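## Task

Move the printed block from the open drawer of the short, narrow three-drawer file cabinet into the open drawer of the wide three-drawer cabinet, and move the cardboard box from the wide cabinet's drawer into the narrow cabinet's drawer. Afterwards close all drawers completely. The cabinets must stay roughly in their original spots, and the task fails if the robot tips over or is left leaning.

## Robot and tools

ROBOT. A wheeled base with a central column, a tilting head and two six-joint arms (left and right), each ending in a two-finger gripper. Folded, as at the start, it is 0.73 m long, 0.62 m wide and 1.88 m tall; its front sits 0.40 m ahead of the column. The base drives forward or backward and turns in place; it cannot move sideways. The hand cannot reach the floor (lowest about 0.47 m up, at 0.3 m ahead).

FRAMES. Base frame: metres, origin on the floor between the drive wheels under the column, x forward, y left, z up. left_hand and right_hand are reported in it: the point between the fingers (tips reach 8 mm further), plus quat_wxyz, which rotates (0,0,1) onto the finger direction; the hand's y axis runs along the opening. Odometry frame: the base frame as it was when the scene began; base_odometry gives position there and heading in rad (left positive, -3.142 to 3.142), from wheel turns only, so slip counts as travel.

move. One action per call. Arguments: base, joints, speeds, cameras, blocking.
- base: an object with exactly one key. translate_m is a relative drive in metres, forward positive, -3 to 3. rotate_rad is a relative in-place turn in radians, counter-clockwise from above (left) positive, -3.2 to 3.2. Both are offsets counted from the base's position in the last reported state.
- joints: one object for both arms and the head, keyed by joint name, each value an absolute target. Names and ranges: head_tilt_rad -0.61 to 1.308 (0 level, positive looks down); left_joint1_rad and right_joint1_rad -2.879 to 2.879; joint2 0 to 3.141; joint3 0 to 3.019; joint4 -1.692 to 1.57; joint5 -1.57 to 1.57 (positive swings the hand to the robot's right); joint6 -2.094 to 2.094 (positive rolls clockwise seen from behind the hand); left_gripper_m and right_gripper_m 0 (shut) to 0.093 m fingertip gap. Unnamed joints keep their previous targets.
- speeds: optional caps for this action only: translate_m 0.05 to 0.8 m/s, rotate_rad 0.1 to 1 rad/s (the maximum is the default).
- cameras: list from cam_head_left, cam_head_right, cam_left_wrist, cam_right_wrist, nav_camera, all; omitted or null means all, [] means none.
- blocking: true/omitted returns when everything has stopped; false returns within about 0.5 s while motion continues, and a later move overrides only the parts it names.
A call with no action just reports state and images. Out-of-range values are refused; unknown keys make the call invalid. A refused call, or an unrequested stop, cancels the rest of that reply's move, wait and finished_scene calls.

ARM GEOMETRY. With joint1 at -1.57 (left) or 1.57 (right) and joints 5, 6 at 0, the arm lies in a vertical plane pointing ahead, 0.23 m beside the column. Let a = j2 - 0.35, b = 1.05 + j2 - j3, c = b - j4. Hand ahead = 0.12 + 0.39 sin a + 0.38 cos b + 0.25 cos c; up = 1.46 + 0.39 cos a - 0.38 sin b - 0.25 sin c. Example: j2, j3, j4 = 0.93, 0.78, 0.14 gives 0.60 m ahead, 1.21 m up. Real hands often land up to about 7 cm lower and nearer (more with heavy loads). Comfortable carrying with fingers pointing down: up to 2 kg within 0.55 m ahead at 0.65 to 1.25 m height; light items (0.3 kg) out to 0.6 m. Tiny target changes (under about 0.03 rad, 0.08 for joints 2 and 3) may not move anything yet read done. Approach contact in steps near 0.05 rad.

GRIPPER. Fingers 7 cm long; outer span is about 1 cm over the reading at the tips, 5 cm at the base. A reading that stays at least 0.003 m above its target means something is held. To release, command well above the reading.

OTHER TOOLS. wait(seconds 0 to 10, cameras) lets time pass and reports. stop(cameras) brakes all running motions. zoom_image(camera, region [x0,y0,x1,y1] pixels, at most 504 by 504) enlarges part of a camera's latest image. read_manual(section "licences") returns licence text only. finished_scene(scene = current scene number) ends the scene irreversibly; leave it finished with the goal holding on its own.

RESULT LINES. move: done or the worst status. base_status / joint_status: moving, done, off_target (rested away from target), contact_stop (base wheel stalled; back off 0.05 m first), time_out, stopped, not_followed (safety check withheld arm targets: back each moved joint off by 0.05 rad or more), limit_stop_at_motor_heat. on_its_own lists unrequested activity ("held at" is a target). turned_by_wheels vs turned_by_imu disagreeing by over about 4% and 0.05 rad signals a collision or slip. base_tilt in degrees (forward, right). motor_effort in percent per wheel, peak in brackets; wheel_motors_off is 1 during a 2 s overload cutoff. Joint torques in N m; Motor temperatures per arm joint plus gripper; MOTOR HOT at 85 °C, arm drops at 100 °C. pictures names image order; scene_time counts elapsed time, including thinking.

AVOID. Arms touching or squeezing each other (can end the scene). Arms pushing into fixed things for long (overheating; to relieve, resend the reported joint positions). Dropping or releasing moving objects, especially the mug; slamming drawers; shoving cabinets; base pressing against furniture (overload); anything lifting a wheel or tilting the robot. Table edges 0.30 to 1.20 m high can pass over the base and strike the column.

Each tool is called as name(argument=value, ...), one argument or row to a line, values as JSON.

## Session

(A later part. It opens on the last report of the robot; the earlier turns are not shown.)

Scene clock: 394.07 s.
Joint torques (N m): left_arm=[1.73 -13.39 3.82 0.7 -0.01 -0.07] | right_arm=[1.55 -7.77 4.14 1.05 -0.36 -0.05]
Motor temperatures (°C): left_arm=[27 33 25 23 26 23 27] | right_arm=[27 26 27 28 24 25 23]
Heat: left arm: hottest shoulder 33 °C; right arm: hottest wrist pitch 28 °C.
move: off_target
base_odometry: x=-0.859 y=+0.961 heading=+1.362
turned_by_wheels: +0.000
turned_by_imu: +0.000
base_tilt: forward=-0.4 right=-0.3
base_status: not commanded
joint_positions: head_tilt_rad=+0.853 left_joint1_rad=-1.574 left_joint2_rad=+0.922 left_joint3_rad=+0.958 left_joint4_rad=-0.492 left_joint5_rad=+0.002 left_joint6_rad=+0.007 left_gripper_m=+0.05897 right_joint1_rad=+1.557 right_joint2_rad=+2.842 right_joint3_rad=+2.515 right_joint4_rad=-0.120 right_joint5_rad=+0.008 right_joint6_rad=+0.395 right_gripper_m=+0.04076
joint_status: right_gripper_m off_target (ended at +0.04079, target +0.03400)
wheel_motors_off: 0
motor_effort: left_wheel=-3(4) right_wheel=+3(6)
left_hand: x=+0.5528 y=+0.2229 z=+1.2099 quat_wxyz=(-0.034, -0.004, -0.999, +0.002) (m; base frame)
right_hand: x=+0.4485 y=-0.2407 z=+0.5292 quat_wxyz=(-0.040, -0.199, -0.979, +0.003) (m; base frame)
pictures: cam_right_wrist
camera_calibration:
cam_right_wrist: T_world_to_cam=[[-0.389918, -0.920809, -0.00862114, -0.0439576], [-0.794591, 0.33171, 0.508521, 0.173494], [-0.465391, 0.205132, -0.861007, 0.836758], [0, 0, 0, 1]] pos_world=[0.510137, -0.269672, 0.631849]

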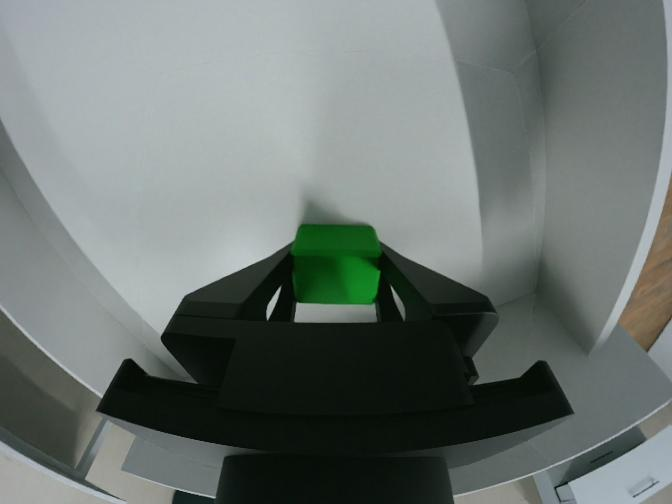

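move(
  joints={"right_joint2_rad": 2.73, "right_joint3_rad": 2.27, "right_joint4_rad": 0.03, "right_gripper_m": 0.032},
  cameras=["cam_right_wrist"],
)

move(
  joints={"right_joint2_rad": 2.416, "right_joint3_rad": 1.752, "right_joint4_rad": 0.214},
  cameras=["cam_right_wrist"],
)

Scene clock: 401.80 s.
Joint torques (N m): left_arm=[1.73 -13.33 3.81 0.7 -0.01 -0.07] | right_arm=[1.61 -11.69 1.09 0.73 -0.2 -0.07]
Motor temperatures (°C): left_arm=[27 32 25 23 26 23 27] | right_arm=[27 26 27 28 24 25 24]
Heat: left arm: hottest shoulder 32 °C; right arm: hottest wrist pitch 28 °C.
move: off_target
base_odometry: x=-0.859 y=+0.961 heading=+1.362
turned_by_wheels: +0.000
turned_by_imu: +0.000
base_tilt: forward=-0.4 right=-0.3
base_status: not commanded
joint_positions: head_tilt_rad=+0.853 left_joint1_rad=-1.574 left_joint2_rad=+0.922 left_joint3_rad=+0.958 left_joint4_rad=-0.492 left_joint5_rad=+0.002 left_joint6_rad=+0.007 left_gripper_m=+0.05897 right_joint1_rad=+1.564 right_joint2_rad=+2.732 right_joint3_rad=+2.274 right_joint4_rad=+0.020 right_joint5_rad=+0.004 right_joint6_rad=+0.395 right_gripper_m=+0.04076
joint_status: right_gripper_m off_target (ended at +0.04076, target +0.03200); the others done
wheel_motors_off: 0
motor_effort: left_wheel=-3(4) right_wheel=+5(5)
left_hand: x=+0.5528 y=+0.2229 z=+1.2099 quat_wxyz=(-0.034, -0.004, -0.999, +0.002) (m; base frame)
right_hand: x=+0.4335 y=-0.2326 z=+0.5500 quat_wxyz=(-0.043, -0.197, -0.979, -0.004) (m; base frame)
pictures: cam_right_wrist
camera_calibration:
cam_right_wrist: T_world_to_cam=[[-0.385961, -0.922253, -0.0220063, -0.0368088], [-0.800404, 0.322916, 0.505053, 0.150685], [-0.45868, 0.212545, -0.862808, 0.845779], [0, 0, 0, 1]] pos_world=[0.494344, -0.262371, 0.652831]

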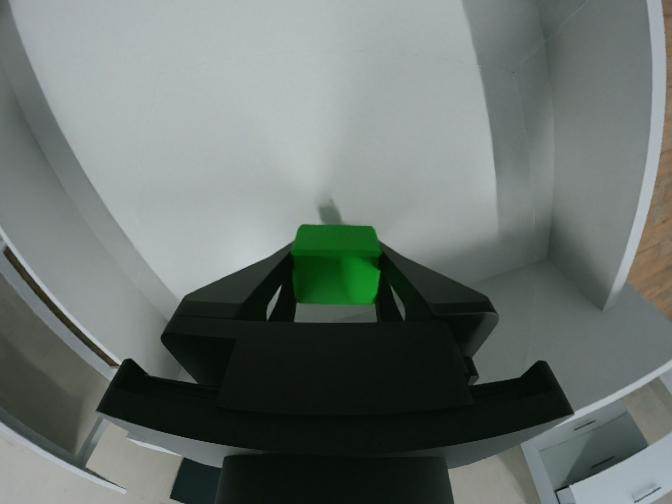

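Scene clock: 403.43 s.
Joint torques (N m): left_arm=[1.73 -13.33 3.82 0.7 -0.01 -0.07] | right_arm=[1.32 -12.45 -0.51 0.35 -0.19 -0.06]
Motor temperatures (°C): left_arm=[27 32 25 23 26 23 27] | right_arm=[27 26 27 28 24 25 24]
Heat: left arm: hottest shoulder 32 °C; right arm: hottest wrist pitch 28 °C.
move: done
base_odometry: x=-0.859 y=+0.961 heading=+1.362
turned_by_wheels: +0.000
turned_by_imu: +0.000
base_tilt: forward=-0.4 right=-0.3
base_status: not commanded
joint_positions: head_tilt_rad=+0.853 left_joint1_rad=-1.574 left_joint2_rad=+0.922 left_joint3_rad=+0.958 left_joint4_rad=-0.492 left_joint5_rad=+0.002 left_joint6_rad=+0.007 left_gripper_m=+0.05897 right_joint1_rad=+1.564 right_joint2_rad=+2.418 right_joint3_rad=+1.753 right_joint4_rad=+0.214 right_joint5_rad=+0.004 right_joint6_rad=+0.395 right_gripper_m=+0.04076
joint_status: all done
wheel_motors_off: 0
motor_effort: left_wheel=-3(4) right_wheel=+4(5)
left_hand: x=+0.5528 y=+0.2229 z=+1.2099 quat_wxyz=(-0.034, -0.004, -0.999, +0.002) (m; base frame)
right_hand: x=+0.4257 y=-0.2320 z=+0.6482 quat_wxyz=(-0.037, -0.197, -0.980, -0.002) (m; base frame)
pictures: cam_right_wrist
camera_calibration:
cam_right_wrist: T_world_to_cam=[[-0.386292, -0.922212, -0.0174149, -0.0399334], [-0.794346, 0.323017, 0.514465, 0.0860164], [-0.46882, 0.212567, -0.857335, 0.927515], [0, 0, 0, 1]] pos_world=[0.487739, -0.261771, 0.750243]

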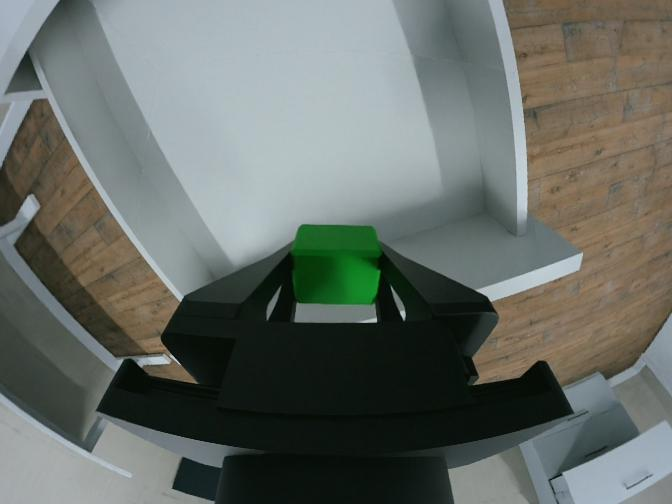

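move(
  joints={"right_joint2_rad": 1.159, "right_joint3_rad": 0.589, "right_joint4_rad": 0.12},
  cameras=["cam_right_wrist"],
)

move(
  base={"translate_m": -0.04},
  speeds={"translate_m": 0.1},
  cameras=[],
)

move(
  base={"rotate_rad": -0.861},
  speeds={"rotate_rad": 0.3},
  cameras=["cam_left_wrist","cam_head_right","cam_head_left","nav_camera"],
)

Scene clock: 430.43 s.
Joint torques (N m): left_arm=[1.73 -13.33 3.81 0.72 -0.01 -0.07] | right_arm=[1.38 -11.46 0.43 0.31 -0.19 -0.05]
Motor temperatures (°C): left_arm=[27 32 25 23 26 23 27] | right_arm=[27 26 27 28 24 25 24]
Heat: left arm: hottest shoulder 32 °C; right arm: hottest wrist pitch 28 °C.
move: done
base_odometry: x=-0.859 y=+0.961 heading=+1.362
turned_by_wheels: +0.000
turned_by_imu: +0.000
base_tilt: forward=-0.4 right=-0.3
base_status: not commanded
joint_positions: head_tilt_rad=+0.853 left_joint1_rad=-1.574 left_joint2_rad=+0.922 left_joint3_rad=+0.958 left_joint4_rad=-0.492 left_joint5_rad=+0.002 left_joint6_rad=+0.007 left_gripper_m=+0.05897 right_joint1_rad=+1.564 right_joint2_rad=+1.172 right_joint3_rad=+0.588 right_joint4_rad=+0.121 right_joint5_rad=+0.004 right_joint6_rad=+0.395 right_gripper_m=+0.04076
joint_status: all done
wheel_motors_off: 0
motor_effort: left_wheel=-3(4) right_wheel=+3(5)
left_hand: x=+0.5528 y=+0.2229 z=+1.2099 quat_wxyz=(-0.034, -0.004, -0.999, +0.002) (m; base frame)
right_hand: x=+0.3985 y=-0.2293 z=+1.0905 quat_wxyz=(-0.031, -0.198, -0.980, -0.001) (m; base frame)
pictures: cam_right_wrist
camera_calibration:
cam_right_wrist: T_world_to_cam=[[-0.386907, -0.922032, -0.0126122, -0.0452467], [-0.787647, 0.323342, 0.524465, -0.177473], [-0.479495, 0.212853, -0.851339, 1.2912], [0, 0, 0, 1]] pos_world=[0.461833, -0.259171, 1.19176]

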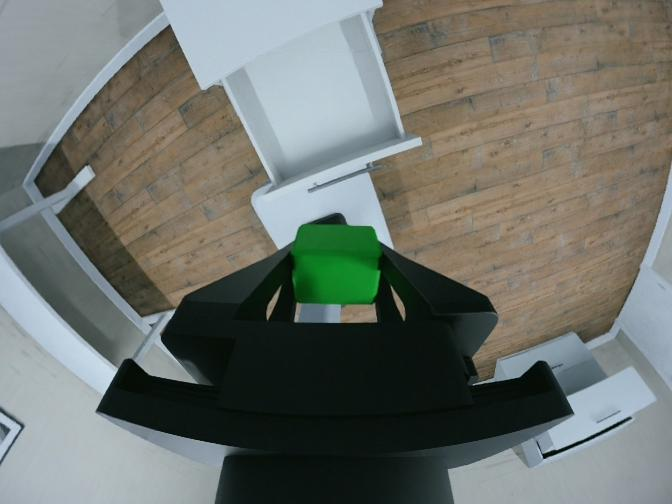

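Scene clock: 431.53 s.
Joint torques (N m): left_arm=[1.73 -13.39 3.88 0.75 -0.01 -0.07] | right_arm=[1.26 -11.22 0.42 0.34 -0.2 -0.07]
Motor temperatures (°C): left_arm=[27 32 25 23 26 23 27] | right_arm=[27 26 27 28 24 25 24]
Heat: left arm: hottest shoulder 32 °C; right arm: hottest wrist pitch 28 °C.
move: done
base_odometry: x=-0.867 y=+0.921 heading=+1.362
turned_by_wheels: +0.000
turned_by_imu: +0.000
base_tilt: forward=-0.4 right=-0.3
base_status: done
joint_positions: head_tilt_rad=+0.853 left_joint1_rad=-1.574 left_joint2_rad=+0.922 left_joint3_rad=+0.957 left_joint4_rad=-0.493 left_joint5_rad=+0.002 left_joint6_rad=+0.007 left_gripper_m=+0.05897 right_joint1_rad=+1.564 right_joint2_rad=+1.170 right_joint3_rad=+0.588 right_joint4_rad=+0.121 right_joint5_rad=+0.004 right_joint6_rad=+0.395 right_gripper_m=+0.04076
joint_status: not commanded
wheel_motors_off: 0
motor_effort: left_wheel=+0(44) right_wheel=-1(32)
left_hand: x=+0.5522 y=+0.2229 z=+1.2098 quat_wxyz=(-0.033, -0.004, -0.999, +0.002) (m; base frame)
right_hand: x=+0.3994 y=-0.2293 z=+1.0910 quat_wxyz=(-0.032, -0.198, -0.980, -0.001) (m; base frame)
pictures: none
No camera images: "cameras" was empty.

Scene clock: 435.00 s.
Joint torques (N m): left_arm=[1.61 -13.27 3.84 0.73 -0.03 -0.06] | right_arm=[1.32 -11.28 0.54 0.32 -0.15 -0.05]
Motor temperatures (°C): left_arm=[27 32 25 23 26 23 27] | right_arm=[27 25 27 28 24 25 24]
Heat: left arm: hottest shoulder 32 °C; right arm: hottest wrist pitch 28 °C.
move: done
base_odometry: x=-0.867 y=+0.921 heading=+0.501
turned_by_wheels: -0.861
turned_by_imu: -0.833
base_tilt: forward=-0.4 right=-0.3
base_status: done
joint_positions: head_tilt_rad=+0.853 left_joint1_rad=-1.574 left_joint2_rad=+0.922 left_joint3_rad=+0.957 left_joint4_rad=-0.493 left_joint5_rad=+0.003 left_joint6_rad=+0.007 left_gripper_m=+0.05897 right_joint1_rad=+1.567 right_joint2_rad=+1.169 right_joint3_rad=+0.587 right_joint4_rad=+0.121 right_joint5_rad=+0.002 right_joint6_rad=+0.395 right_gripper_m=+0.04073
joint_status: not commanded
wheel_motors_off: 0
motor_effort: left_wheel=+2(55) right_wheel=-2(47)
left_hand: x=+0.5522 y=+0.2225 z=+1.2098 quat_wxyz=(-0.033, -0.004, -0.999, +0.003) (m; base frame)
right_hand: x=+0.3989 y=-0.2278 z=+1.0911 quat_wxyz=(-0.031, -0.197, -0.980, -0.003) (m; base frame)
pictures: cam_head_left, cam_head_right, cam_left_wrist, nav_camera
camera_calibration:
cam_head_left: T_world_to_cam=[[0.0695869, -0.992466, -0.100842, 0.179911], [-0.681717, 0.02649, -0.731136, 1.15258], [0.728299, 0.119623, -0.674738, 0.923403], [0, 0, 0, 1]] pos_world=[0.100698, 0.0375635, 1.48389]
cam_head_right: T_world_to_cam=[[0.0876742, -0.990196, -0.108745, 0.121446], [-0.689236, 0.0185177, -0.724301, 1.14675], [0.719213, 0.138454, -0.680855, 0.931639], [0, 0, 0, 1]] pos_world=[0.109687, -0.0299685, 1.47811]
cam_left_wrist: T_world_to_cam=[[0.00403542, -0.999698, 0.0242215, 0.188935], [-0.855407, 0.00909455, 0.517877, -0.149154], [-0.517941, -0.0228091, -0.855112, 1.45096], [0, 0, 0, 1]] pos_world=[0.623162, 0.223329, 1.3134]

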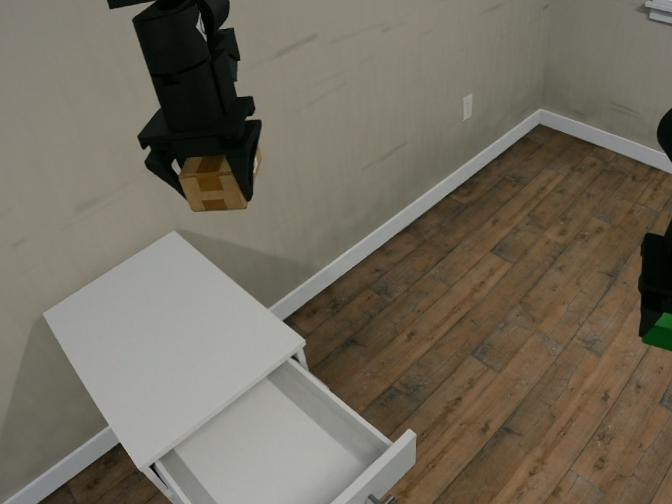

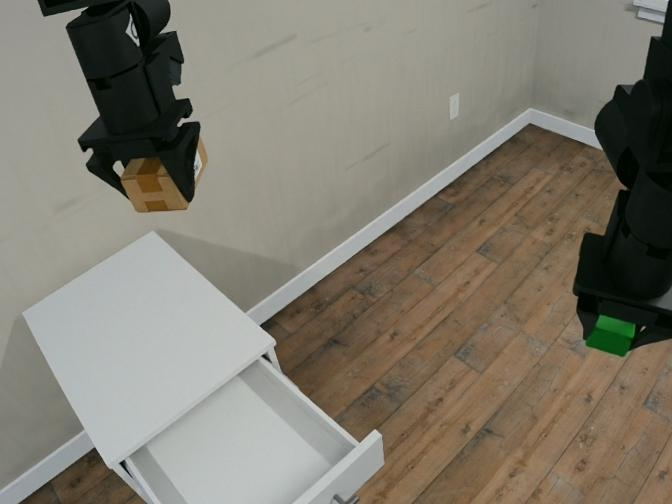

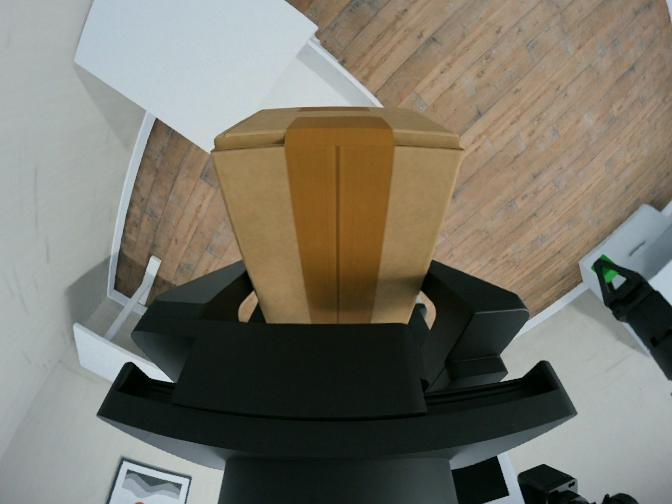

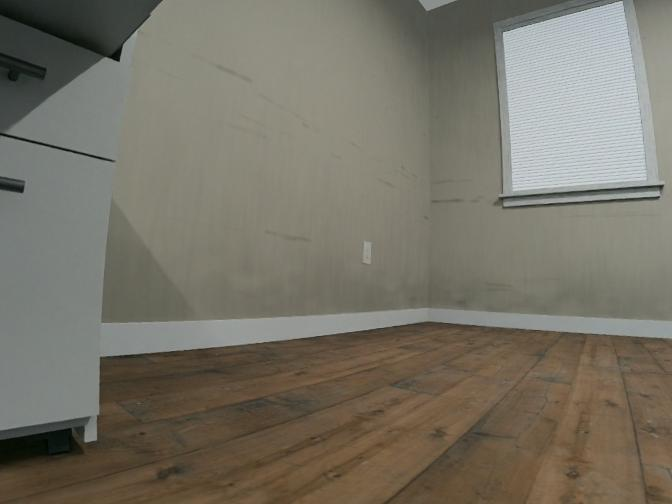

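move(
  joints={"left_joint2_rad": 2.0, "left_joint3_rad": 1.32, "left_joint4_rad": 0.245},
  cameras=["cam_left_wrist","cam_head_left"],
)

Scene clock: 453.03 s.
Joint torques (N m): left_arm=[1.73 -13.45 -1.76 1.28 0 -0.07] | right_arm=[1.14 -11.28 0.54 0.32 -0.15 -0.05]
Motor temperatures (°C): left_arm=[27 32 25 23 26 23 27] | right_arm=[27 25 27 28 24 25 25]
Heat: left arm: hottest shoulder 32 °C; right arm: hottest wrist pitch 28 °C.
move: done
base_odometry: x=-0.867 y=+0.921 heading=+0.501
turned_by_wheels: +0.000
turned_by_imu: +0.000
base_tilt: forward=-0.4 right=-0.2
base_status: not commanded
joint_positions: head_tilt_rad=+0.853 left_joint1_rad=-1.574 left_joint2_rad=+2.013 left_joint3_rad=+1.319 left_joint4_rad=+0.237 left_joint5_rad=+0.002 left_joint6_rad=+0.007 left_gripper_m=+0.05897 right_joint1_rad=+1.567 right_joint2_rad=+1.169 right_joint3_rad=+0.587 right_joint4_rad=+0.121 right_joint5_rad=+0.002 right_joint6_rad=+0.395 right_gripper_m=+0.04073
joint_status: all done
wheel_motors_off: 0
motor_effort: left_wheel=+6(6) right_wheel=-7(8)
left_hand: x=+0.4587 y=+0.2216 z=+0.7975 quat_wxyz=(-0.034, -0.004, -0.999, +0.002) (m; base frame)
right_hand: x=+0.3991 y=-0.2278 z=+1.0911 quat_wxyz=(-0.031, -0.197, -0.980, -0.003) (m; base frame)
pictures: cam_head_left, cam_left_wrist
camera_calibration:
cam_head_left: T_world_to_cam=[[0.0695869, -0.992466, -0.100842, 0.179911], [-0.681717, 0.02649, -0.731136, 1.15258], [0.728299, 0.119623, -0.674738, 0.923403], [0, 0, 0, 1]] pos_world=[0.100698, 0.0375635, 1.48389]
cam_left_wrist: T_world_to_cam=[[0.00404596, -0.999724, 0.0231448, 0.199265], [-0.85601, 0.00850228, 0.51689, -0.0144049], [-0.516944, -0.0219035, -0.855739, 1.04982], [0, 0, 0, 1]] pos_world=[0.52956, 0.222327, 0.901203]

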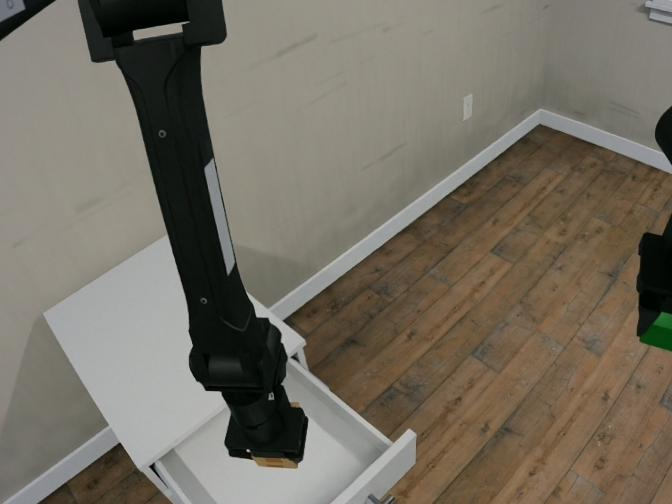

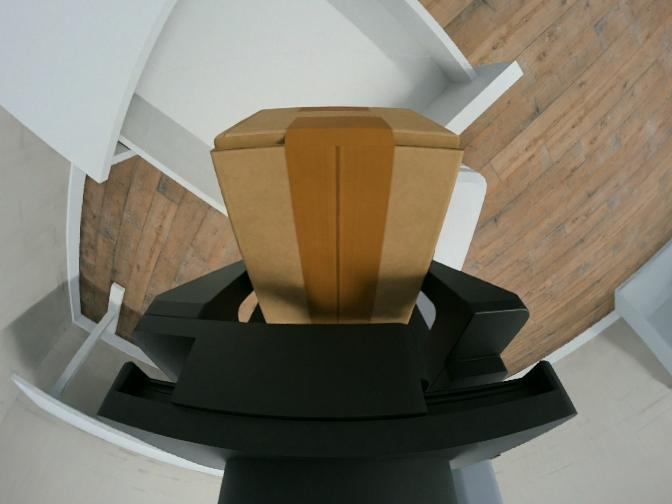

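move(
  joints={"left_joint2_rad": 2.37, "left_joint3_rad": 1.777, "left_joint4_rad": 0.15},
  cameras=["cam_left_wrist"],
)

move(
  joints={"left_joint2_rad": 2.62, "left_joint3_rad": 2.16, "left_joint4_rad": 0.01},
  cameras=["cam_left_wrist"],
)

Scene clock: 475.10 s.
Joint torques (N m): left_arm=[1.73 -13.1 -0.91 0.77 -0.01 -0.07] | right_arm=[1.14 -11.11 0.46 0.31 -0.15 -0.06]
Motor temperatures (°C): left_arm=[27 31 25 23 26 23 28] | right_arm=[27 25 27 28 24 25 25]
Heat: left arm: hottest shoulder 31 °C; right arm: hottest wrist pitch 28 °C.
move: done
base_odometry: x=-0.867 y=+0.921 heading=+0.501
turned_by_wheels: +0.000
turned_by_imu: +0.000
base_tilt: forward=-0.4 right=-0.3
base_status: not commanded
joint_positions: head_tilt_rad=+0.853 left_joint1_rad=-1.574 left_joint2_rad=+2.389 left_joint3_rad=+1.774 left_joint4_rad=+0.154 left_joint5_rad=+0.002 left_joint6_rad=+0.007 left_gripper_m=+0.05897 right_joint1_rad=+1.567 right_joint2_rad=+1.169 right_joint3_rad=+0.587 right_joint4_rad=+0.121 right_joint5_rad=+0.002 right_joint6_rad=+0.395 right_gripper_m=+0.04073
joint_status: all done
wheel_motors_off: 0
motor_effort: left_wheel=+6(6) right_wheel=-6(7)
left_hand: x=+0.4468 y=+0.2212 z=+0.6554 quat_wxyz=(-0.031, -0.004, -1.000, +0.002) (m; base frame)
right_hand: x=+0.3991 y=-0.2278 z=+1.0911 quat_wxyz=(-0.031, -0.197, -0.980, -0.003) (m; base frame)
pictures: cam_left_wrist
camera_calibration:
cam_left_wrist: T_world_to_cam=[[0.00415965, -0.999724, 0.0231249, 0.202163], [-0.853446, 0.00850295, 0.521112, 0.0450091], [-0.521165, -0.0219035, -0.853175, 0.922351], [0, 0, 0, 1]] pos_world=[0.518269, 0.221927, 0.758797]

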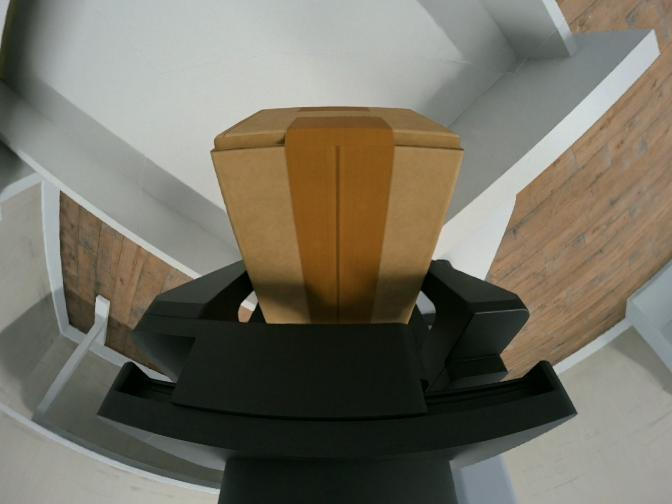

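Scene clock: 476.27 s.
Joint torques (N m): left_arm=[0.73 -10.81 0.44 0.58 0.13 -0.06] | right_arm=[1.14 -11.22 0.47 0.35 -0.13 -0.06]
Motor temperatures (°C): left_arm=[27 31 25 23 26 23 28] | right_arm=[27 25 27 28 24 25 25]
Heat: left arm: hottest shoulder 31 °C; right arm: hottest wrist pitch 28 °C.
move: done
base_odometry: x=-0.867 y=+0.921 heading=+0.501
turned_by_wheels: +0.000
turned_by_imu: +0.000
base_tilt: forward=-0.4 right=-0.3
base_status: not commanded
joint_positions: head_tilt_rad=+0.853 left_joint1_rad=-1.559 left_joint2_rad=+2.612 left_joint3_rad=+2.154 left_joint4_rad=+0.019 left_joint5_rad=-0.003 left_joint6_rad=+0.005 left_gripper_m=+0.05897 right_joint1_rad=+1.567 right_joint2_rad=+1.169 right_joint3_rad=+0.587 right_joint4_rad=+0.121 right_joint5_rad=+0.002 right_joint6_rad=+0.395 right_gripper_m=+0.04073
joint_status: all done
wheel_motors_off: 0
motor_effort: left_wheel=+6(7) right_wheel=-8(8)
left_hand: x=+0.4653 y=+0.2359 z=+0.5838 quat_wxyz=(-0.042, +0.000, -0.999, -0.007) (m; base frame)
right_hand: x=+0.3991 y=-0.2278 z=+1.0911 quat_wxyz=(-0.031, -0.197, -0.980, -0.003) (m; base frame)
pictures: cam_left_wrist
camera_calibration:
cam_left_wrist: T_world_to_cam=[[0.0126511, -0.999903, 0.00588848, 0.224568], [-0.865122, -0.00799246, 0.501498, 0.118685], [-0.501402, -0.0114387, -0.865139, 0.866541], [0, 0, 0, 1]] pos_world=[0.534322, 0.235407, 0.688836]

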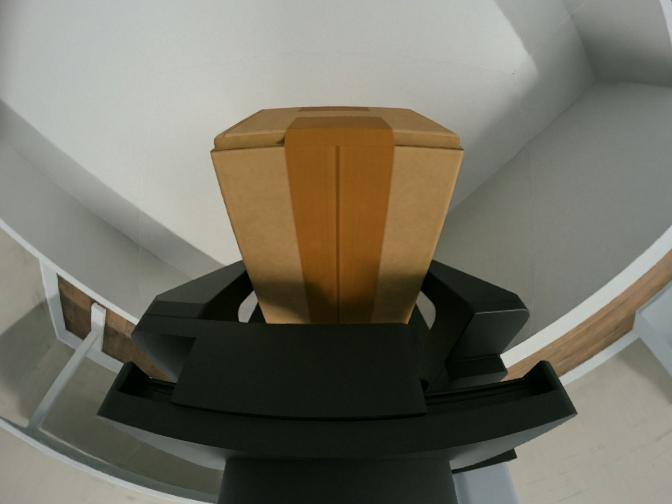

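move(
  joints={"left_joint1_rad": -1.574, "left_joint2_rad": 2.37, "left_joint3_rad": 1.777, "left_joint4_rad": 0.15},
  cameras=[],
)

move(
  base={"translate_m": 0.05},
  speeds={"translate_m": 0.05},
  cameras=[],
)

move(
  joints={"left_joint2_rad": 2.62, "left_joint3_rad": 2.16, "left_joint4_rad": 0.01},
  cameras=["cam_left_wrist"],
)

Scene clock: 494.03 s.
Joint torques (N m): left_arm=[0.5 -11.87 -1.21 1.17 0.14 -0.06] | right_arm=[1.26 -11.34 0.43 0.29 -0.14 -0.07]
Motor temperatures (°C): left_arm=[27 31 25 23 26 23 28] | right_arm=[27 25 27 28 24 25 25]
Heat: left arm: hottest shoulder 31 °C; right arm: hottest wrist pitch 28 °C.
move: done
base_odometry: x=-0.867 y=+0.921 heading=+0.501
turned_by_wheels: +0.000
turned_by_imu: +0.000
base_tilt: forward=-0.4 right=-0.3
base_status: not commanded
joint_positions: head_tilt_rad=+0.853 left_joint1_rad=-1.567 left_joint2_rad=+2.366 left_joint3_rad=+1.781 left_joint4_rad=+0.142 left_joint5_rad=-0.003 left_joint6_rad=+0.005 left_gripper_m=+0.05897 right_joint1_rad=+1.567 right_joint2_rad=+1.169 right_joint3_rad=+0.587 right_joint4_rad=+0.121 right_joint5_rad=+0.002 right_joint6_rad=+0.395 right_gripper_m=+0.04073
joint_status: all done
wheel_motors_off: 0
motor_effort: left_wheel=+6(7) right_wheel=-8(8)
left_hand: x=+0.4667 y=+0.2286 z=+0.6627 quat_wxyz=(-0.040, -0.002, -0.999, -0.003) (m; base frame)
right_hand: x=+0.3991 y=-0.2278 z=+1.0911 quat_wxyz=(-0.031, -0.197, -0.980, -0.003) (m; base frame)
pictures: none
No camera images: "cameras" was empty.

Scene clock: 495.87 s.
Joint torques (N m): left_arm=[0.67 -11.99 -1.18 1.18 0.13 -0.06] | right_arm=[1.03 -10.99 0.38 0.29 -0.16 -0.08]
Motor temperatures (°C): left_arm=[27 31 25 23 26 23 28] | right_arm=[27 25 27 28 24 25 25]
Heat: left arm: hottest shoulder 31 °C; right arm: hottest wrist pitch 28 °C.
move: done
base_odometry: x=-0.824 y=+0.945 heading=+0.500
turned_by_wheels: -0.001
turned_by_imu: -0.001
base_tilt: forward=-0.4 right=-0.3
base_status: done
joint_positions: head_tilt_rad=+0.853 left_joint1_rad=-1.567 left_joint2_rad=+2.367 left_joint3_rad=+1.781 left_joint4_rad=+0.142 left_joint5_rad=-0.003 left_joint6_rad=+0.005 left_gripper_m=+0.05897 right_joint1_rad=+1.567 right_joint2_rad=+1.167 right_joint3_rad=+0.588 right_joint4_rad=+0.121 right_joint5_rad=+0.002 right_joint6_rad=+0.395 right_gripper_m=+0.04073
joint_status: not commanded
wheel_motors_off: 0
motor_effort: left_wheel=+1(69) right_wheel=+2(40)
left_hand: x=+0.4658 y=+0.2286 z=+0.6624 quat_wxyz=(-0.040, -0.002, -0.999, -0.003) (m; base frame)
right_hand: x=+0.4005 y=-0.2278 z=+1.0916 quat_wxyz=(-0.033, -0.197, -0.980, -0.004) (m; base frame)
pictures: none
No camera images: "cameras" was empty.

Scene clock: 497.13 s.
Joint torques (N m): left_arm=[0.67 -12.22 -0.14 0.72 0.14 -0.03] | right_arm=[1.32 -10.99 0.29 0.29 -0.14 -0.06]
Motor temperatures (°C): left_arm=[27 31 25 23 26 23 28] | right_arm=[27 26 27 28 24 25 25]
Heat: left arm: hottest shoulder 31 °C; right arm: hottest wrist pitch 28 °C.
move: done
base_odometry: x=-0.824 y=+0.945 heading=+0.500
turned_by_wheels: +0.000
turned_by_imu: +0.000
base_tilt: forward=-0.4 right=-0.3
base_status: not commanded
joint_positions: head_tilt_rad=+0.853 left_joint1_rad=-1.567 left_joint2_rad=+2.638 left_joint3_rad=+2.157 left_joint4_rad=+0.015 left_joint5_rad=-0.003 left_joint6_rad=+0.003 left_gripper_m=+0.05897 right_joint1_rad=+1.567 right_joint2_rad=+1.167 right_joint3_rad=+0.588 right_joint4_rad=+0.121 right_joint5_rad=+0.002 right_joint6_rad=+0.395 right_gripper_m=+0.04073
joint_status: all done
wheel_motors_off: 0
motor_effort: left_wheel=+1(2) right_wheel=+1(3)
left_hand: x=+0.4436 y=+0.2282 z=+0.5753 quat_wxyz=(-0.029, -0.001, -1.000, -0.003) (m; base frame)
right_hand: x=+0.4005 y=-0.2278 z=+1.0916 quat_wxyz=(-0.033, -0.197, -0.980, -0.004) (m; base frame)
pictures: cam_left_wrist
camera_calibration:
cam_left_wrist: T_world_to_cam=[[0.0117233, -0.999844, 0.0132003, 0.213385], [-0.851228, -0.00305233, 0.524787, 0.083467], [-0.524665, -0.0173887, -0.851131, 0.851827], [0, 0, 0, 1]] pos_world=[0.515472, 0.228419, 0.678397]

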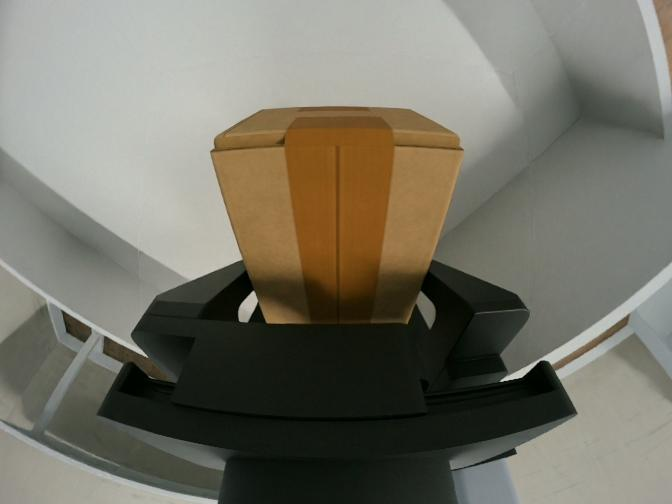

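move(
  joints={"left_joint2_rad": 2.67, "left_joint3_rad": 2.25, "left_joint4_rad": -0.03},
  cameras=["cam_left_wrist"],
)

move(
  joints={"left_joint2_rad": 2.71, "left_joint3_rad": 2.31, "left_joint4_rad": -0.05},
  cameras=["cam_left_wrist"],
)

Scene clock: 502.70 s.
Joint torques (N m): left_arm=[0.79 -10.99 0.64 0.7 0.13 -0.03] | right_arm=[1.03 -10.99 0.34 0.35 -0.15 -0.07]
Motor temperatures (°C): left_arm=[27 31 25 23 26 23 28] | right_arm=[27 26 27 28 24 25 25]
Heat: left arm: hottest shoulder 31 °C; right arm: hottest wrist pitch 28 °C.
move: done
base_odometry: x=-0.824 y=+0.945 heading=+0.500
turned_by_wheels: +0.000
turned_by_imu: +0.000
base_tilt: forward=-0.4 right=-0.3
base_status: not commanded
joint_positions: head_tilt_rad=+0.853 left_joint1_rad=-1.568 left_joint2_rad=+2.665 left_joint3_rad=+2.246 left_joint4_rad=-0.024 left_joint5_rad=-0.003 left_joint6_rad=+0.003 left_gripper_m=+0.05897 right_joint1_rad=+1.567 right_joint2_rad=+1.167 right_joint3_rad=+0.588 right_joint4_rad=+0.121 right_joint5_rad=+0.002 right_joint6_rad=+0.395 right_gripper_m=+0.04073
joint_status: all done
wheel_motors_off: 0
motor_effort: left_wheel=+1(2) right_wheel=+2(3)
left_hand: x=+0.4657 y=+0.2279 z=+0.5696 quat_wxyz=(-0.040, -0.001, -0.999, -0.003) (m; base frame)
right_hand: x=+0.4005 y=-0.2278 z=+1.0916 quat_wxyz=(-0.033, -0.197, -0.980, -0.004) (m; base frame)
pictures: cam_left_wrist
camera_calibration:
cam_left_wrist: T_world_to_cam=[[0.0112121, -0.999843, 0.0137052, 0.212842], [-0.863021, -0.00275334, 0.505161, 0.121813], [-0.505044, -0.0174917, -0.862916, 0.856141], [0, 0, 0, 1]] pos_world=[0.53513, 0.228119, 0.674326]

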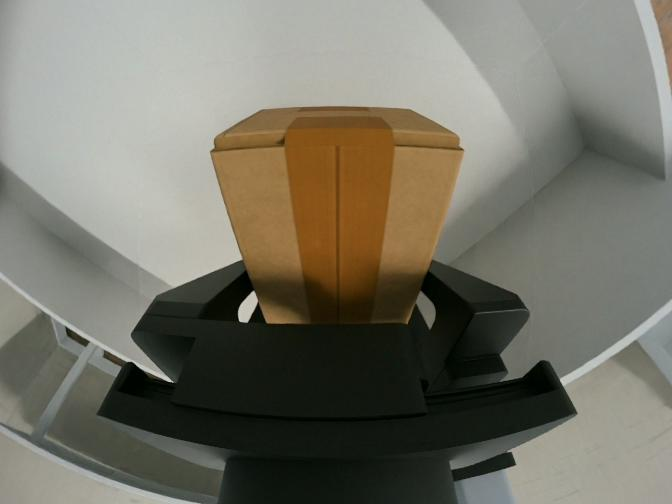

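Scene clock: 503.33 s.
Joint torques (N m): left_arm=[0.85 -10.4 1.17 0.64 0.13 -0.03] | right_arm=[1.14 -10.99 0.39 0.34 -0.15 -0.06]
Motor temperatures (°C): left_arm=[27 31 25 23 26 23 28] | right_arm=[27 26 27 28 24 25 25]
Heat: left arm: hottest shoulder 31 °C; right arm: hottest wrist pitch 28 °C.
move: done
base_odometry: x=-0.824 y=+0.945 heading=+0.500
turned_by_wheels: +0.000
turned_by_imu: +0.000
base_tilt: forward=-0.4 right=-0.3
base_status: not commanded
joint_positions: head_tilt_rad=+0.853 left_joint1_rad=-1.568 left_joint2_rad=+2.699 left_joint3_rad=+2.299 left_joint4_rad=-0.042 left_joint5_rad=-0.003 left_joint6_rad=+0.003 left_gripper_m=+0.05897 right_joint1_rad=+1.567 right_joint2_rad=+1.167 right_joint3_rad=+0.588 right_joint4_rad=+0.121 right_joint5_rad=+0.002 right_joint6_rad=+0.395 right_gripper_m=+0.04073
joint_status: all done
wheel_motors_off: 0
motor_effort: left_wheel=+1(1) right_wheel=+1(3)
left_hand: x=+0.4642 y=+0.2279 z=+0.5610 quat_wxyz=(-0.041, -0.001, -0.999, -0.003) (m; base frame)
right_hand: x=+0.4005 y=-0.2278 z=+1.0916 quat_wxyz=(-0.033, -0.197, -0.980, -0.004) (m; base frame)
pictures: cam_left_wrist
camera_calibration:
cam_left_wrist: T_world_to_cam=[[0.0111102, -0.999843, 0.0137695, 0.212988], [-0.863609, -0.00265334, 0.504155, 0.125685], [-0.504039, -0.0174928, -0.863504, 0.847854], [0, 0, 0, 1]] pos_world=[0.533528, 0.228119, 0.665827]

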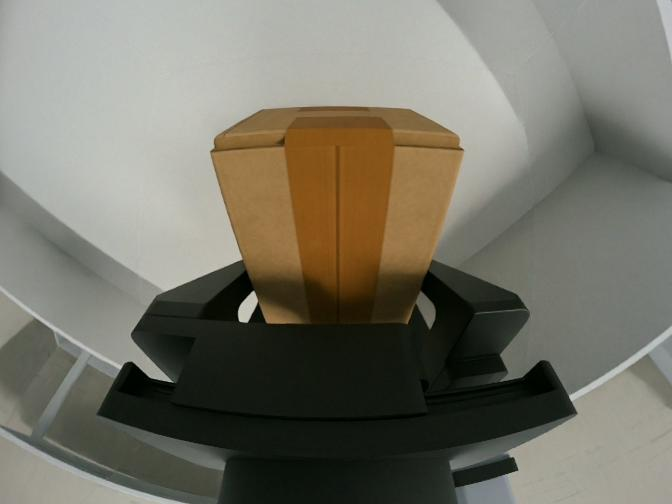

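move(
  joints={"left_joint2_rad": 2.75, "left_joint3_rad": 2.38, "left_joint4_rad": -0.08},
  cameras=["cam_left_wrist"],
)

move(
  joints={"left_joint2_rad": 2.79, "left_joint3_rad": 2.44, "left_joint4_rad": -0.1},
  cameras=["cam_left_wrist"],
)

Scene clock: 509.60 s.
Joint torques (N m): left_arm=[0.85 -9.99 1.63 0.58 0.13 -0.03] | right_arm=[1.14 -11.16 0.43 0.32 -0.16 -0.07]
Motor temperatures (°C): left_arm=[27 31 25 23 26 23 28] | right_arm=[27 26 27 28 24 25 25]
Heat: left arm: hottest shoulder 31 °C; right arm: hottest wrist pitch 28 °C.
move: done
base_odometry: x=-0.824 y=+0.945 heading=+0.500
turned_by_wheels: +0.000
turned_by_imu: +0.000
base_tilt: forward=-0.4 right=-0.3
base_status: not commanded
joint_positions: head_tilt_rad=+0.853 left_joint1_rad=-1.568 left_joint2_rad=+2.739 left_joint3_rad=+2.367 left_joint4_rad=-0.071 left_joint5_rad=-0.003 left_joint6_rad=+0.003 left_gripper_m=+0.05897 right_joint1_rad=+1.567 right_joint2_rad=+1.167 right_joint3_rad=+0.588 right_joint4_rad=+0.121 right_joint5_rad=+0.002 right_joint6_rad=+0.395 right_gripper_m=+0.04073
joint_status: all done
wheel_motors_off: 0
motor_effort: left_wheel=+1(1) right_wheel=+2(2)
left_hand: x=+0.4628 y=+0.2279 z=+0.5516 quat_wxyz=(-0.040, -0.001, -0.999, -0.003) (m; base frame)
right_hand: x=+0.4005 y=-0.2278 z=+1.0916 quat_wxyz=(-0.033, -0.197, -0.980, -0.004) (m; base frame)
pictures: cam_left_wrist
camera_calibration:
cam_left_wrist: T_world_to_cam=[[0.0112219, -0.999843, 0.013697, 0.213121], [-0.862656, -0.00275336, 0.505783, 0.12794], [-0.505666, -0.0174917, -0.862552, 0.8392], [0, 0, 0, 1]] pos_world=[0.532332, 0.228119, 0.656225]

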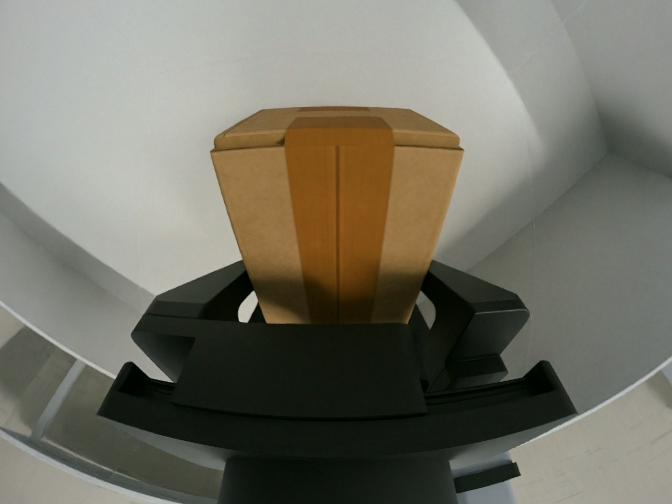

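Scene clock: 510.17 s.
Joint torques (N m): left_arm=[0.85 -9.52 2.11 0.72 0.12 -0.04] | right_arm=[1.14 -10.81 0.38 0.35 -0.15 -0.05]
Motor temperatures (°C): left_arm=[27 31 25 23 26 23 28] | right_arm=[27 26 27 28 24 25 25]
Heat: left arm: hottest shoulder 31 °C; right arm: hottest wrist pitch 28 °C.
move: done
base_odometry: x=-0.824 y=+0.945 heading=+0.500
turned_by_wheels: +0.000
turned_by_imu: +0.000
base_tilt: forward=-0.4 right=-0.3
base_status: not commanded
joint_positions: head_tilt_rad=+0.853 left_joint1_rad=-1.568 left_joint2_rad=+2.771 left_joint3_rad=+2.423 left_joint4_rad=-0.094 left_joint5_rad=-0.002 left_joint6_rad=+0.003 left_gripper_m=+0.05897 right_joint1_rad=+1.567 right_joint2_rad=+1.167 right_joint3_rad=+0.588 right_joint4_rad=+0.121 right_joint5_rad=+0.002 right_joint6_rad=+0.395 right_gripper_m=+0.04073
joint_status: all done
wheel_motors_off: 0
motor_effort: left_wheel=+1(1) right_wheel=+1(3)
left_hand: x=+0.4631 y=+0.2279 z=+0.5449 quat_wxyz=(-0.041, -0.001, -0.999, -0.003) (m; base frame)
right_hand: x=+0.4005 y=-0.2278 z=+1.0916 quat_wxyz=(-0.033, -0.197, -0.980, -0.004) (m; base frame)
pictures: cam_left_wrist
camera_calibration:
cam_left_wrist: T_world_to_cam=[[0.0111025, -0.999839, 0.0141215, 0.212997], [-0.863246, -0.00245637, 0.504778, 0.132347], [-0.504662, -0.0177947, -0.863134, 0.833521], [0, 0, 0, 1]] pos_world=[0.53253, 0.22812, 0.649626]

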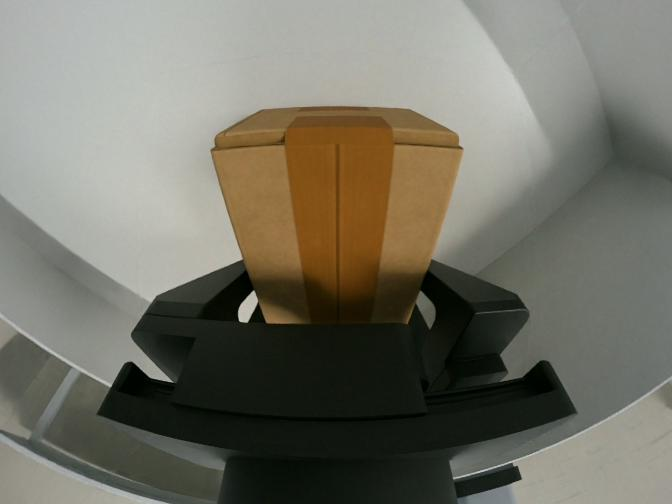

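move(
  joints={"left_joint2_rad": 2.84, "left_joint3_rad": 2.50, "left_joint4_rad": -0.1},
  cameras=["cam_left_wrist"],
)

move(
  joints={"left_joint2_rad": 2.88, "left_joint3_rad": 2.55, "left_joint4_rad": -0.11},
  cameras=["cam_left_wrist"],
)

Scene clock: 516.60 s.
Joint torques (N m): left_arm=[0.85 -6.95 4.38 1.72 0.12 -0.04] | right_arm=[1.03 -11.11 0.34 0.23 -0.14 -0.06]
Motor temperatures (°C): left_arm=[27 30 25 23 25 23 28] | right_arm=[27 26 27 28 24 25 25]
Heat: left arm: hottest shoulder 30 °C; right arm: hottest wrist pitch 28 °C.
move: done
base_odometry: x=-0.824 y=+0.945 heading=+0.500
turned_by_wheels: +0.000
turned_by_imu: +0.000
base_tilt: forward=-0.5 right=-0.3
base_status: not commanded
joint_positions: head_tilt_rad=+0.853 left_joint1_rad=-1.568 left_joint2_rad=+2.784 left_joint3_rad=+2.455 left_joint4_rad=-0.123 left_joint5_rad=-0.002 left_joint6_rad=+0.003 left_gripper_m=+0.05897 right_joint1_rad=+1.567 right_joint2_rad=+1.167 right_joint3_rad=+0.588 right_joint4_rad=+0.121 right_joint5_rad=+0.002 right_joint6_rad=+0.395 right_gripper_m=+0.04073
joint_status: all done
wheel_motors_off: 0
motor_effort: left_wheel=+2(3) right_wheel=+2(2)
left_hand: x=+0.4648 y=+0.2279 z=+0.5430 quat_wxyz=(-0.036, -0.001, -0.999, -0.002) (m; base frame)
right_hand: x=+0.4005 y=-0.2278 z=+1.0916 quat_wxyz=(-0.033, -0.197, -0.980, -0.004) (m; base frame)
pictures: cam_left_wrist
camera_calibration:
cam_left_wrist: T_world_to_cam=[[0.0112268, -0.999839, 0.014023, 0.212999], [-0.858754, -0.00245635, 0.512382, 0.128497], [-0.512265, -0.0177948, -0.858643, 0.833923], [0, 0, 0, 1]] pos_world=[0.535146, 0.22812, 0.647215]

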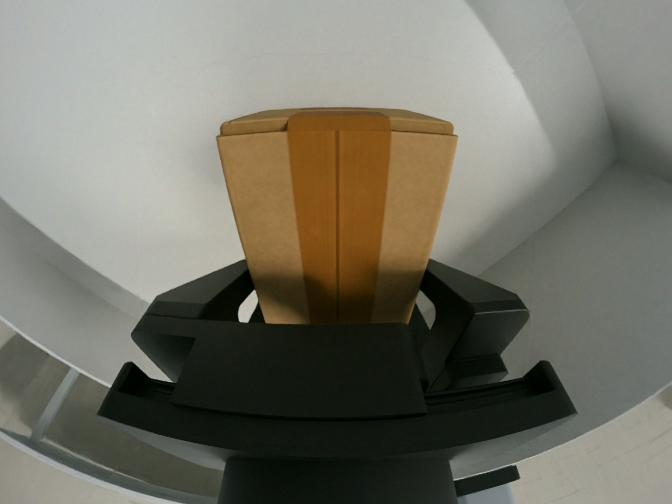

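Scene clock: 517.40 s.
Joint torques (N m): left_arm=[0.44 -5.25 4.82 2.52 0.11 -0.03] | right_arm=[1.03 -10.99 0.38 0.29 -0.15 -0.06]
Motor temperatures (°C): left_arm=[27 30 25 23 25 23 28] | right_arm=[27 26 27 28 24 25 25]
Heat: left arm: hottest shoulder 30 °C; right arm: hottest wrist pitch 28 °C.
move: done
base_odometry: x=-0.824 y=+0.945 heading=+0.500
turned_by_wheels: +0.000
turned_by_imu: +0.000
base_tilt: forward=-0.4 right=-0.3
base_status: not commanded
joint_positions: head_tilt_rad=+0.853 left_joint1_rad=-1.559 left_joint2_rad=+2.796 left_joint3_rad=+2.504 left_joint4_rad=-0.155 left_joint5_rad=-0.002 left_joint6_rad=+0.002 left_gripper_m=+0.05897 right_joint1_rad=+1.567 right_joint2_rad=+1.167 right_joint3_rad=+0.588 right_joint4_rad=+0.121 right_joint5_rad=+0.002 right_joint6_rad=+0.395 right_gripper_m=+0.04073
joint_status: all done
wheel_motors_off: 0
motor_effort: left_wheel=+4(5) right_wheel=+2(3)
left_hand: x=+0.4753 y=+0.2369 z=+0.5429 quat_wxyz=(-0.038, +0.002, -0.999, -0.007) (m; base frame)
right_hand: x=+0.4005 y=-0.2278 z=+1.0916 quat_wxyz=(-0.033, -0.197, -0.980, -0.004) (m; base frame)
pictures: cam_left_wrist
camera_calibration:
cam_left_wrist: T_world_to_cam=[[0.0161867, -0.99985, 0.00611876, 0.22389], [-0.860495, -0.0108137, 0.509344, 0.142022], [-0.509201, -0.0135098, -0.860541, 0.837882], [0, 0, 0, 1]] pos_world=[0.545236, 0.236712, 0.647324]

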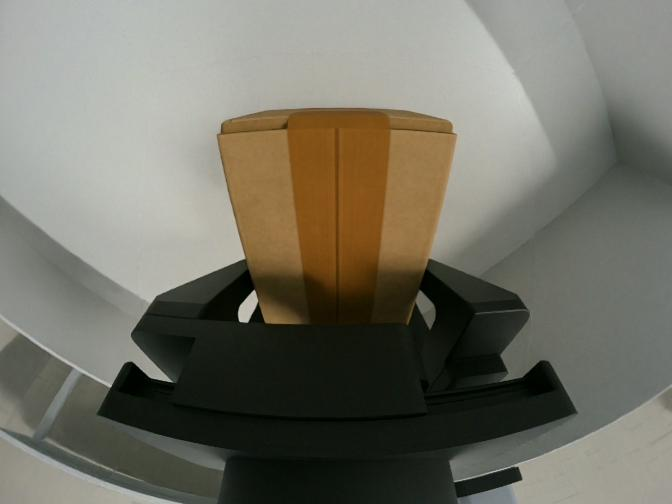

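move(
  joints={"left_joint2_rad": 2.79, "left_joint3_rad": 2.46, "left_joint4_rad": -0.12},
  cameras=[],
)

move(
  joints={"left_gripper_m": 0.088},
  cameras=["cam_left_wrist"],
)

Scene clock: 522.50 s.
Joint torques (N m): left_arm=[0.44 -10.75 0.09 1.17 0.11 -0.03] | right_arm=[1.2 -11.16 0.39 0.35 -0.15 -0.06]
Motor temperatures (°C): left_arm=[27 30 25 23 25 23 28] | right_arm=[27 26 27 28 24 25 25]
Heat: left arm: hottest shoulder 30 °C; right arm: hottest wrist pitch 28 °C.
move: done
base_odometry: x=-0.824 y=+0.945 heading=+0.500
turned_by_wheels: +0.000
turned_by_imu: +0.000
base_tilt: forward=-0.4 right=-0.3
base_status: not commanded
joint_positions: head_tilt_rad=+0.853 left_joint1_rad=-1.559 left_joint2_rad=+2.786 left_joint3_rad=+2.474 left_joint4_rad=-0.127 left_joint5_rad=-0.002 left_joint6_rad=+0.002 left_gripper_m=+0.05897 right_joint1_rad=+1.567 right_joint2_rad=+1.167 right_joint3_rad=+0.588 right_joint4_rad=+0.121 right_joint5_rad=+0.002 right_joint6_rad=+0.395 right_gripper_m=+0.04073
joint_status: all done
wheel_motors_off: 0
motor_effort: left_wheel=+1(4) right_wheel=+2(3)
left_hand: x=+0.4736 y=+0.2362 z=+0.5441 quat_wxyz=(-0.042, +0.001, -0.999, -0.006) (m; base frame)
right_hand: x=+0.4005 y=-0.2278 z=+1.0916 quat_wxyz=(-0.033, -0.197, -0.980, -0.004) (m; base frame)
pictures: none
No camera images: "cameras" was empty.

Scene clock: 523.37 s.
Joint torques (N m): left_arm=[0.62 -10.46 0.68 1.14 0.14 -0.03] | right_arm=[1.08 -10.93 0.38 0.27 -0.15 -0.08]
Motor temperatures (°C): left_arm=[27 30 25 23 25 23 28] | right_arm=[27 26 27 28 24 25 25]
Heat: left arm: hottest shoulder 30 °C; right arm: hottest wrist pitch 28 °C.
move: done
base_odometry: x=-0.824 y=+0.945 heading=+0.500
turned_by_wheels: +0.000
turned_by_imu: +0.000
base_tilt: forward=-0.4 right=-0.3
base_status: not commanded
joint_positions: head_tilt_rad=+0.853 left_joint1_rad=-1.566 left_joint2_rad=+2.786 left_joint3_rad=+2.466 left_joint4_rad=-0.127 left_joint5_rad=-0.003 left_joint6_rad=+0.002 left_gripper_m=+0.08794 right_joint1_rad=+1.567 right_joint2_rad=+1.167 right_joint3_rad=+0.588 right_joint4_rad=+0.121 right_joint5_rad=+0.002 right_joint6_rad=+0.395 right_gripper_m=+0.04073
joint_status: all done
wheel_motors_off: 0
motor_effort: left_wheel=+1(2) right_wheel=+1(2)
left_hand: x=+0.4684 y=+0.2298 z=+0.5433 quat_wxyz=(-0.038, +0.000, -0.999, -0.004) (m; base frame)
right_hand: x=+0.4005 y=-0.2278 z=+1.0916 quat_wxyz=(-0.033, -0.197, -0.980, -0.004) (m; base frame)
pictures: cam_left_wrist
camera_calibration:
cam_left_wrist: T_world_to_cam=[[0.0125326, -0.999849, 0.0120767, 0.215414], [-0.860905, -0.00464606, 0.508745, 0.135001], [-0.508612, -0.0167728, -0.860833, 0.835243], [0, 0, 0, 1]] pos_world=[0.538337, 0.230018, 0.647722]

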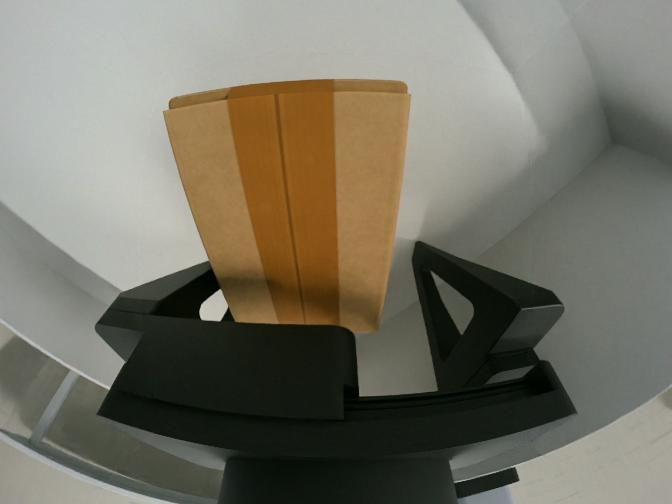

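move(
  joints={"left_joint1_rad": -1.545},
  cameras=["cam_left_wrist"],
)

Scene clock: 532.37 s.
Joint torques (N m): left_arm=[2.32 -10.58 0.61 1.16 0.11 -0.03] | right_arm=[1.44 -10.99 0.4 0.31 -0.15 -0.06]
Motor temperatures (°C): left_arm=[27 30 25 23 25 23 27] | right_arm=[27 26 26 28 24 25 26]
Heat: left arm: hottest shoulder 30 °C; right arm: hottest wrist pitch 28 °C.
move: done
base_odometry: x=-0.824 y=+0.945 heading=+0.500
turned_by_wheels: +0.000
turned_by_imu: +0.000
base_tilt: forward=-0.4 right=-0.3
base_status: not commanded
joint_positions: head_tilt_rad=+0.853 left_joint1_rad=-1.551 left_joint2_rad=+2.786 left_joint3_rad=+2.466 left_joint4_rad=-0.127 left_joint5_rad=-0.002 left_joint6_rad=+0.002 left_gripper_m=+0.08794 right_joint1_rad=+1.567 right_joint2_rad=+1.167 right_joint3_rad=+0.588 right_joint4_rad=+0.121 right_joint5_rad=+0.002 right_joint6_rad=+0.395 right_gripper_m=+0.04073
joint_status: all done
wheel_motors_off: 0
motor_effort: left_wheel=+1(2) right_wheel=+1(2)
left_hand: x=+0.4683 y=+0.2443 z=+0.5434 quat_wxyz=(-0.038, +0.003, -0.999, -0.010) (m; base frame)
right_hand: x=+0.4005 y=-0.2278 z=+1.0916 quat_wxyz=(-0.033, -0.197, -0.980, -0.004) (m; base frame)
pictures: cam_left_wrist
camera_calibration:
cam_left_wrist: T_world_to_cam=[[0.0198991, -0.999802, -0.0000884777, 0.233004], [-0.860833, -0.0171782, 0.508598, 0.13803], [-0.508499, -0.0100445, -0.861004, 0.833922], [0, 0, 0, 1]] pos_world=[0.538233, 0.243705, 0.647829]

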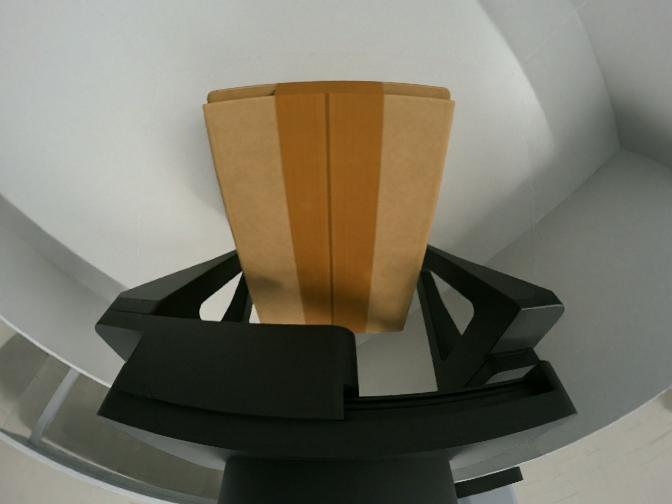

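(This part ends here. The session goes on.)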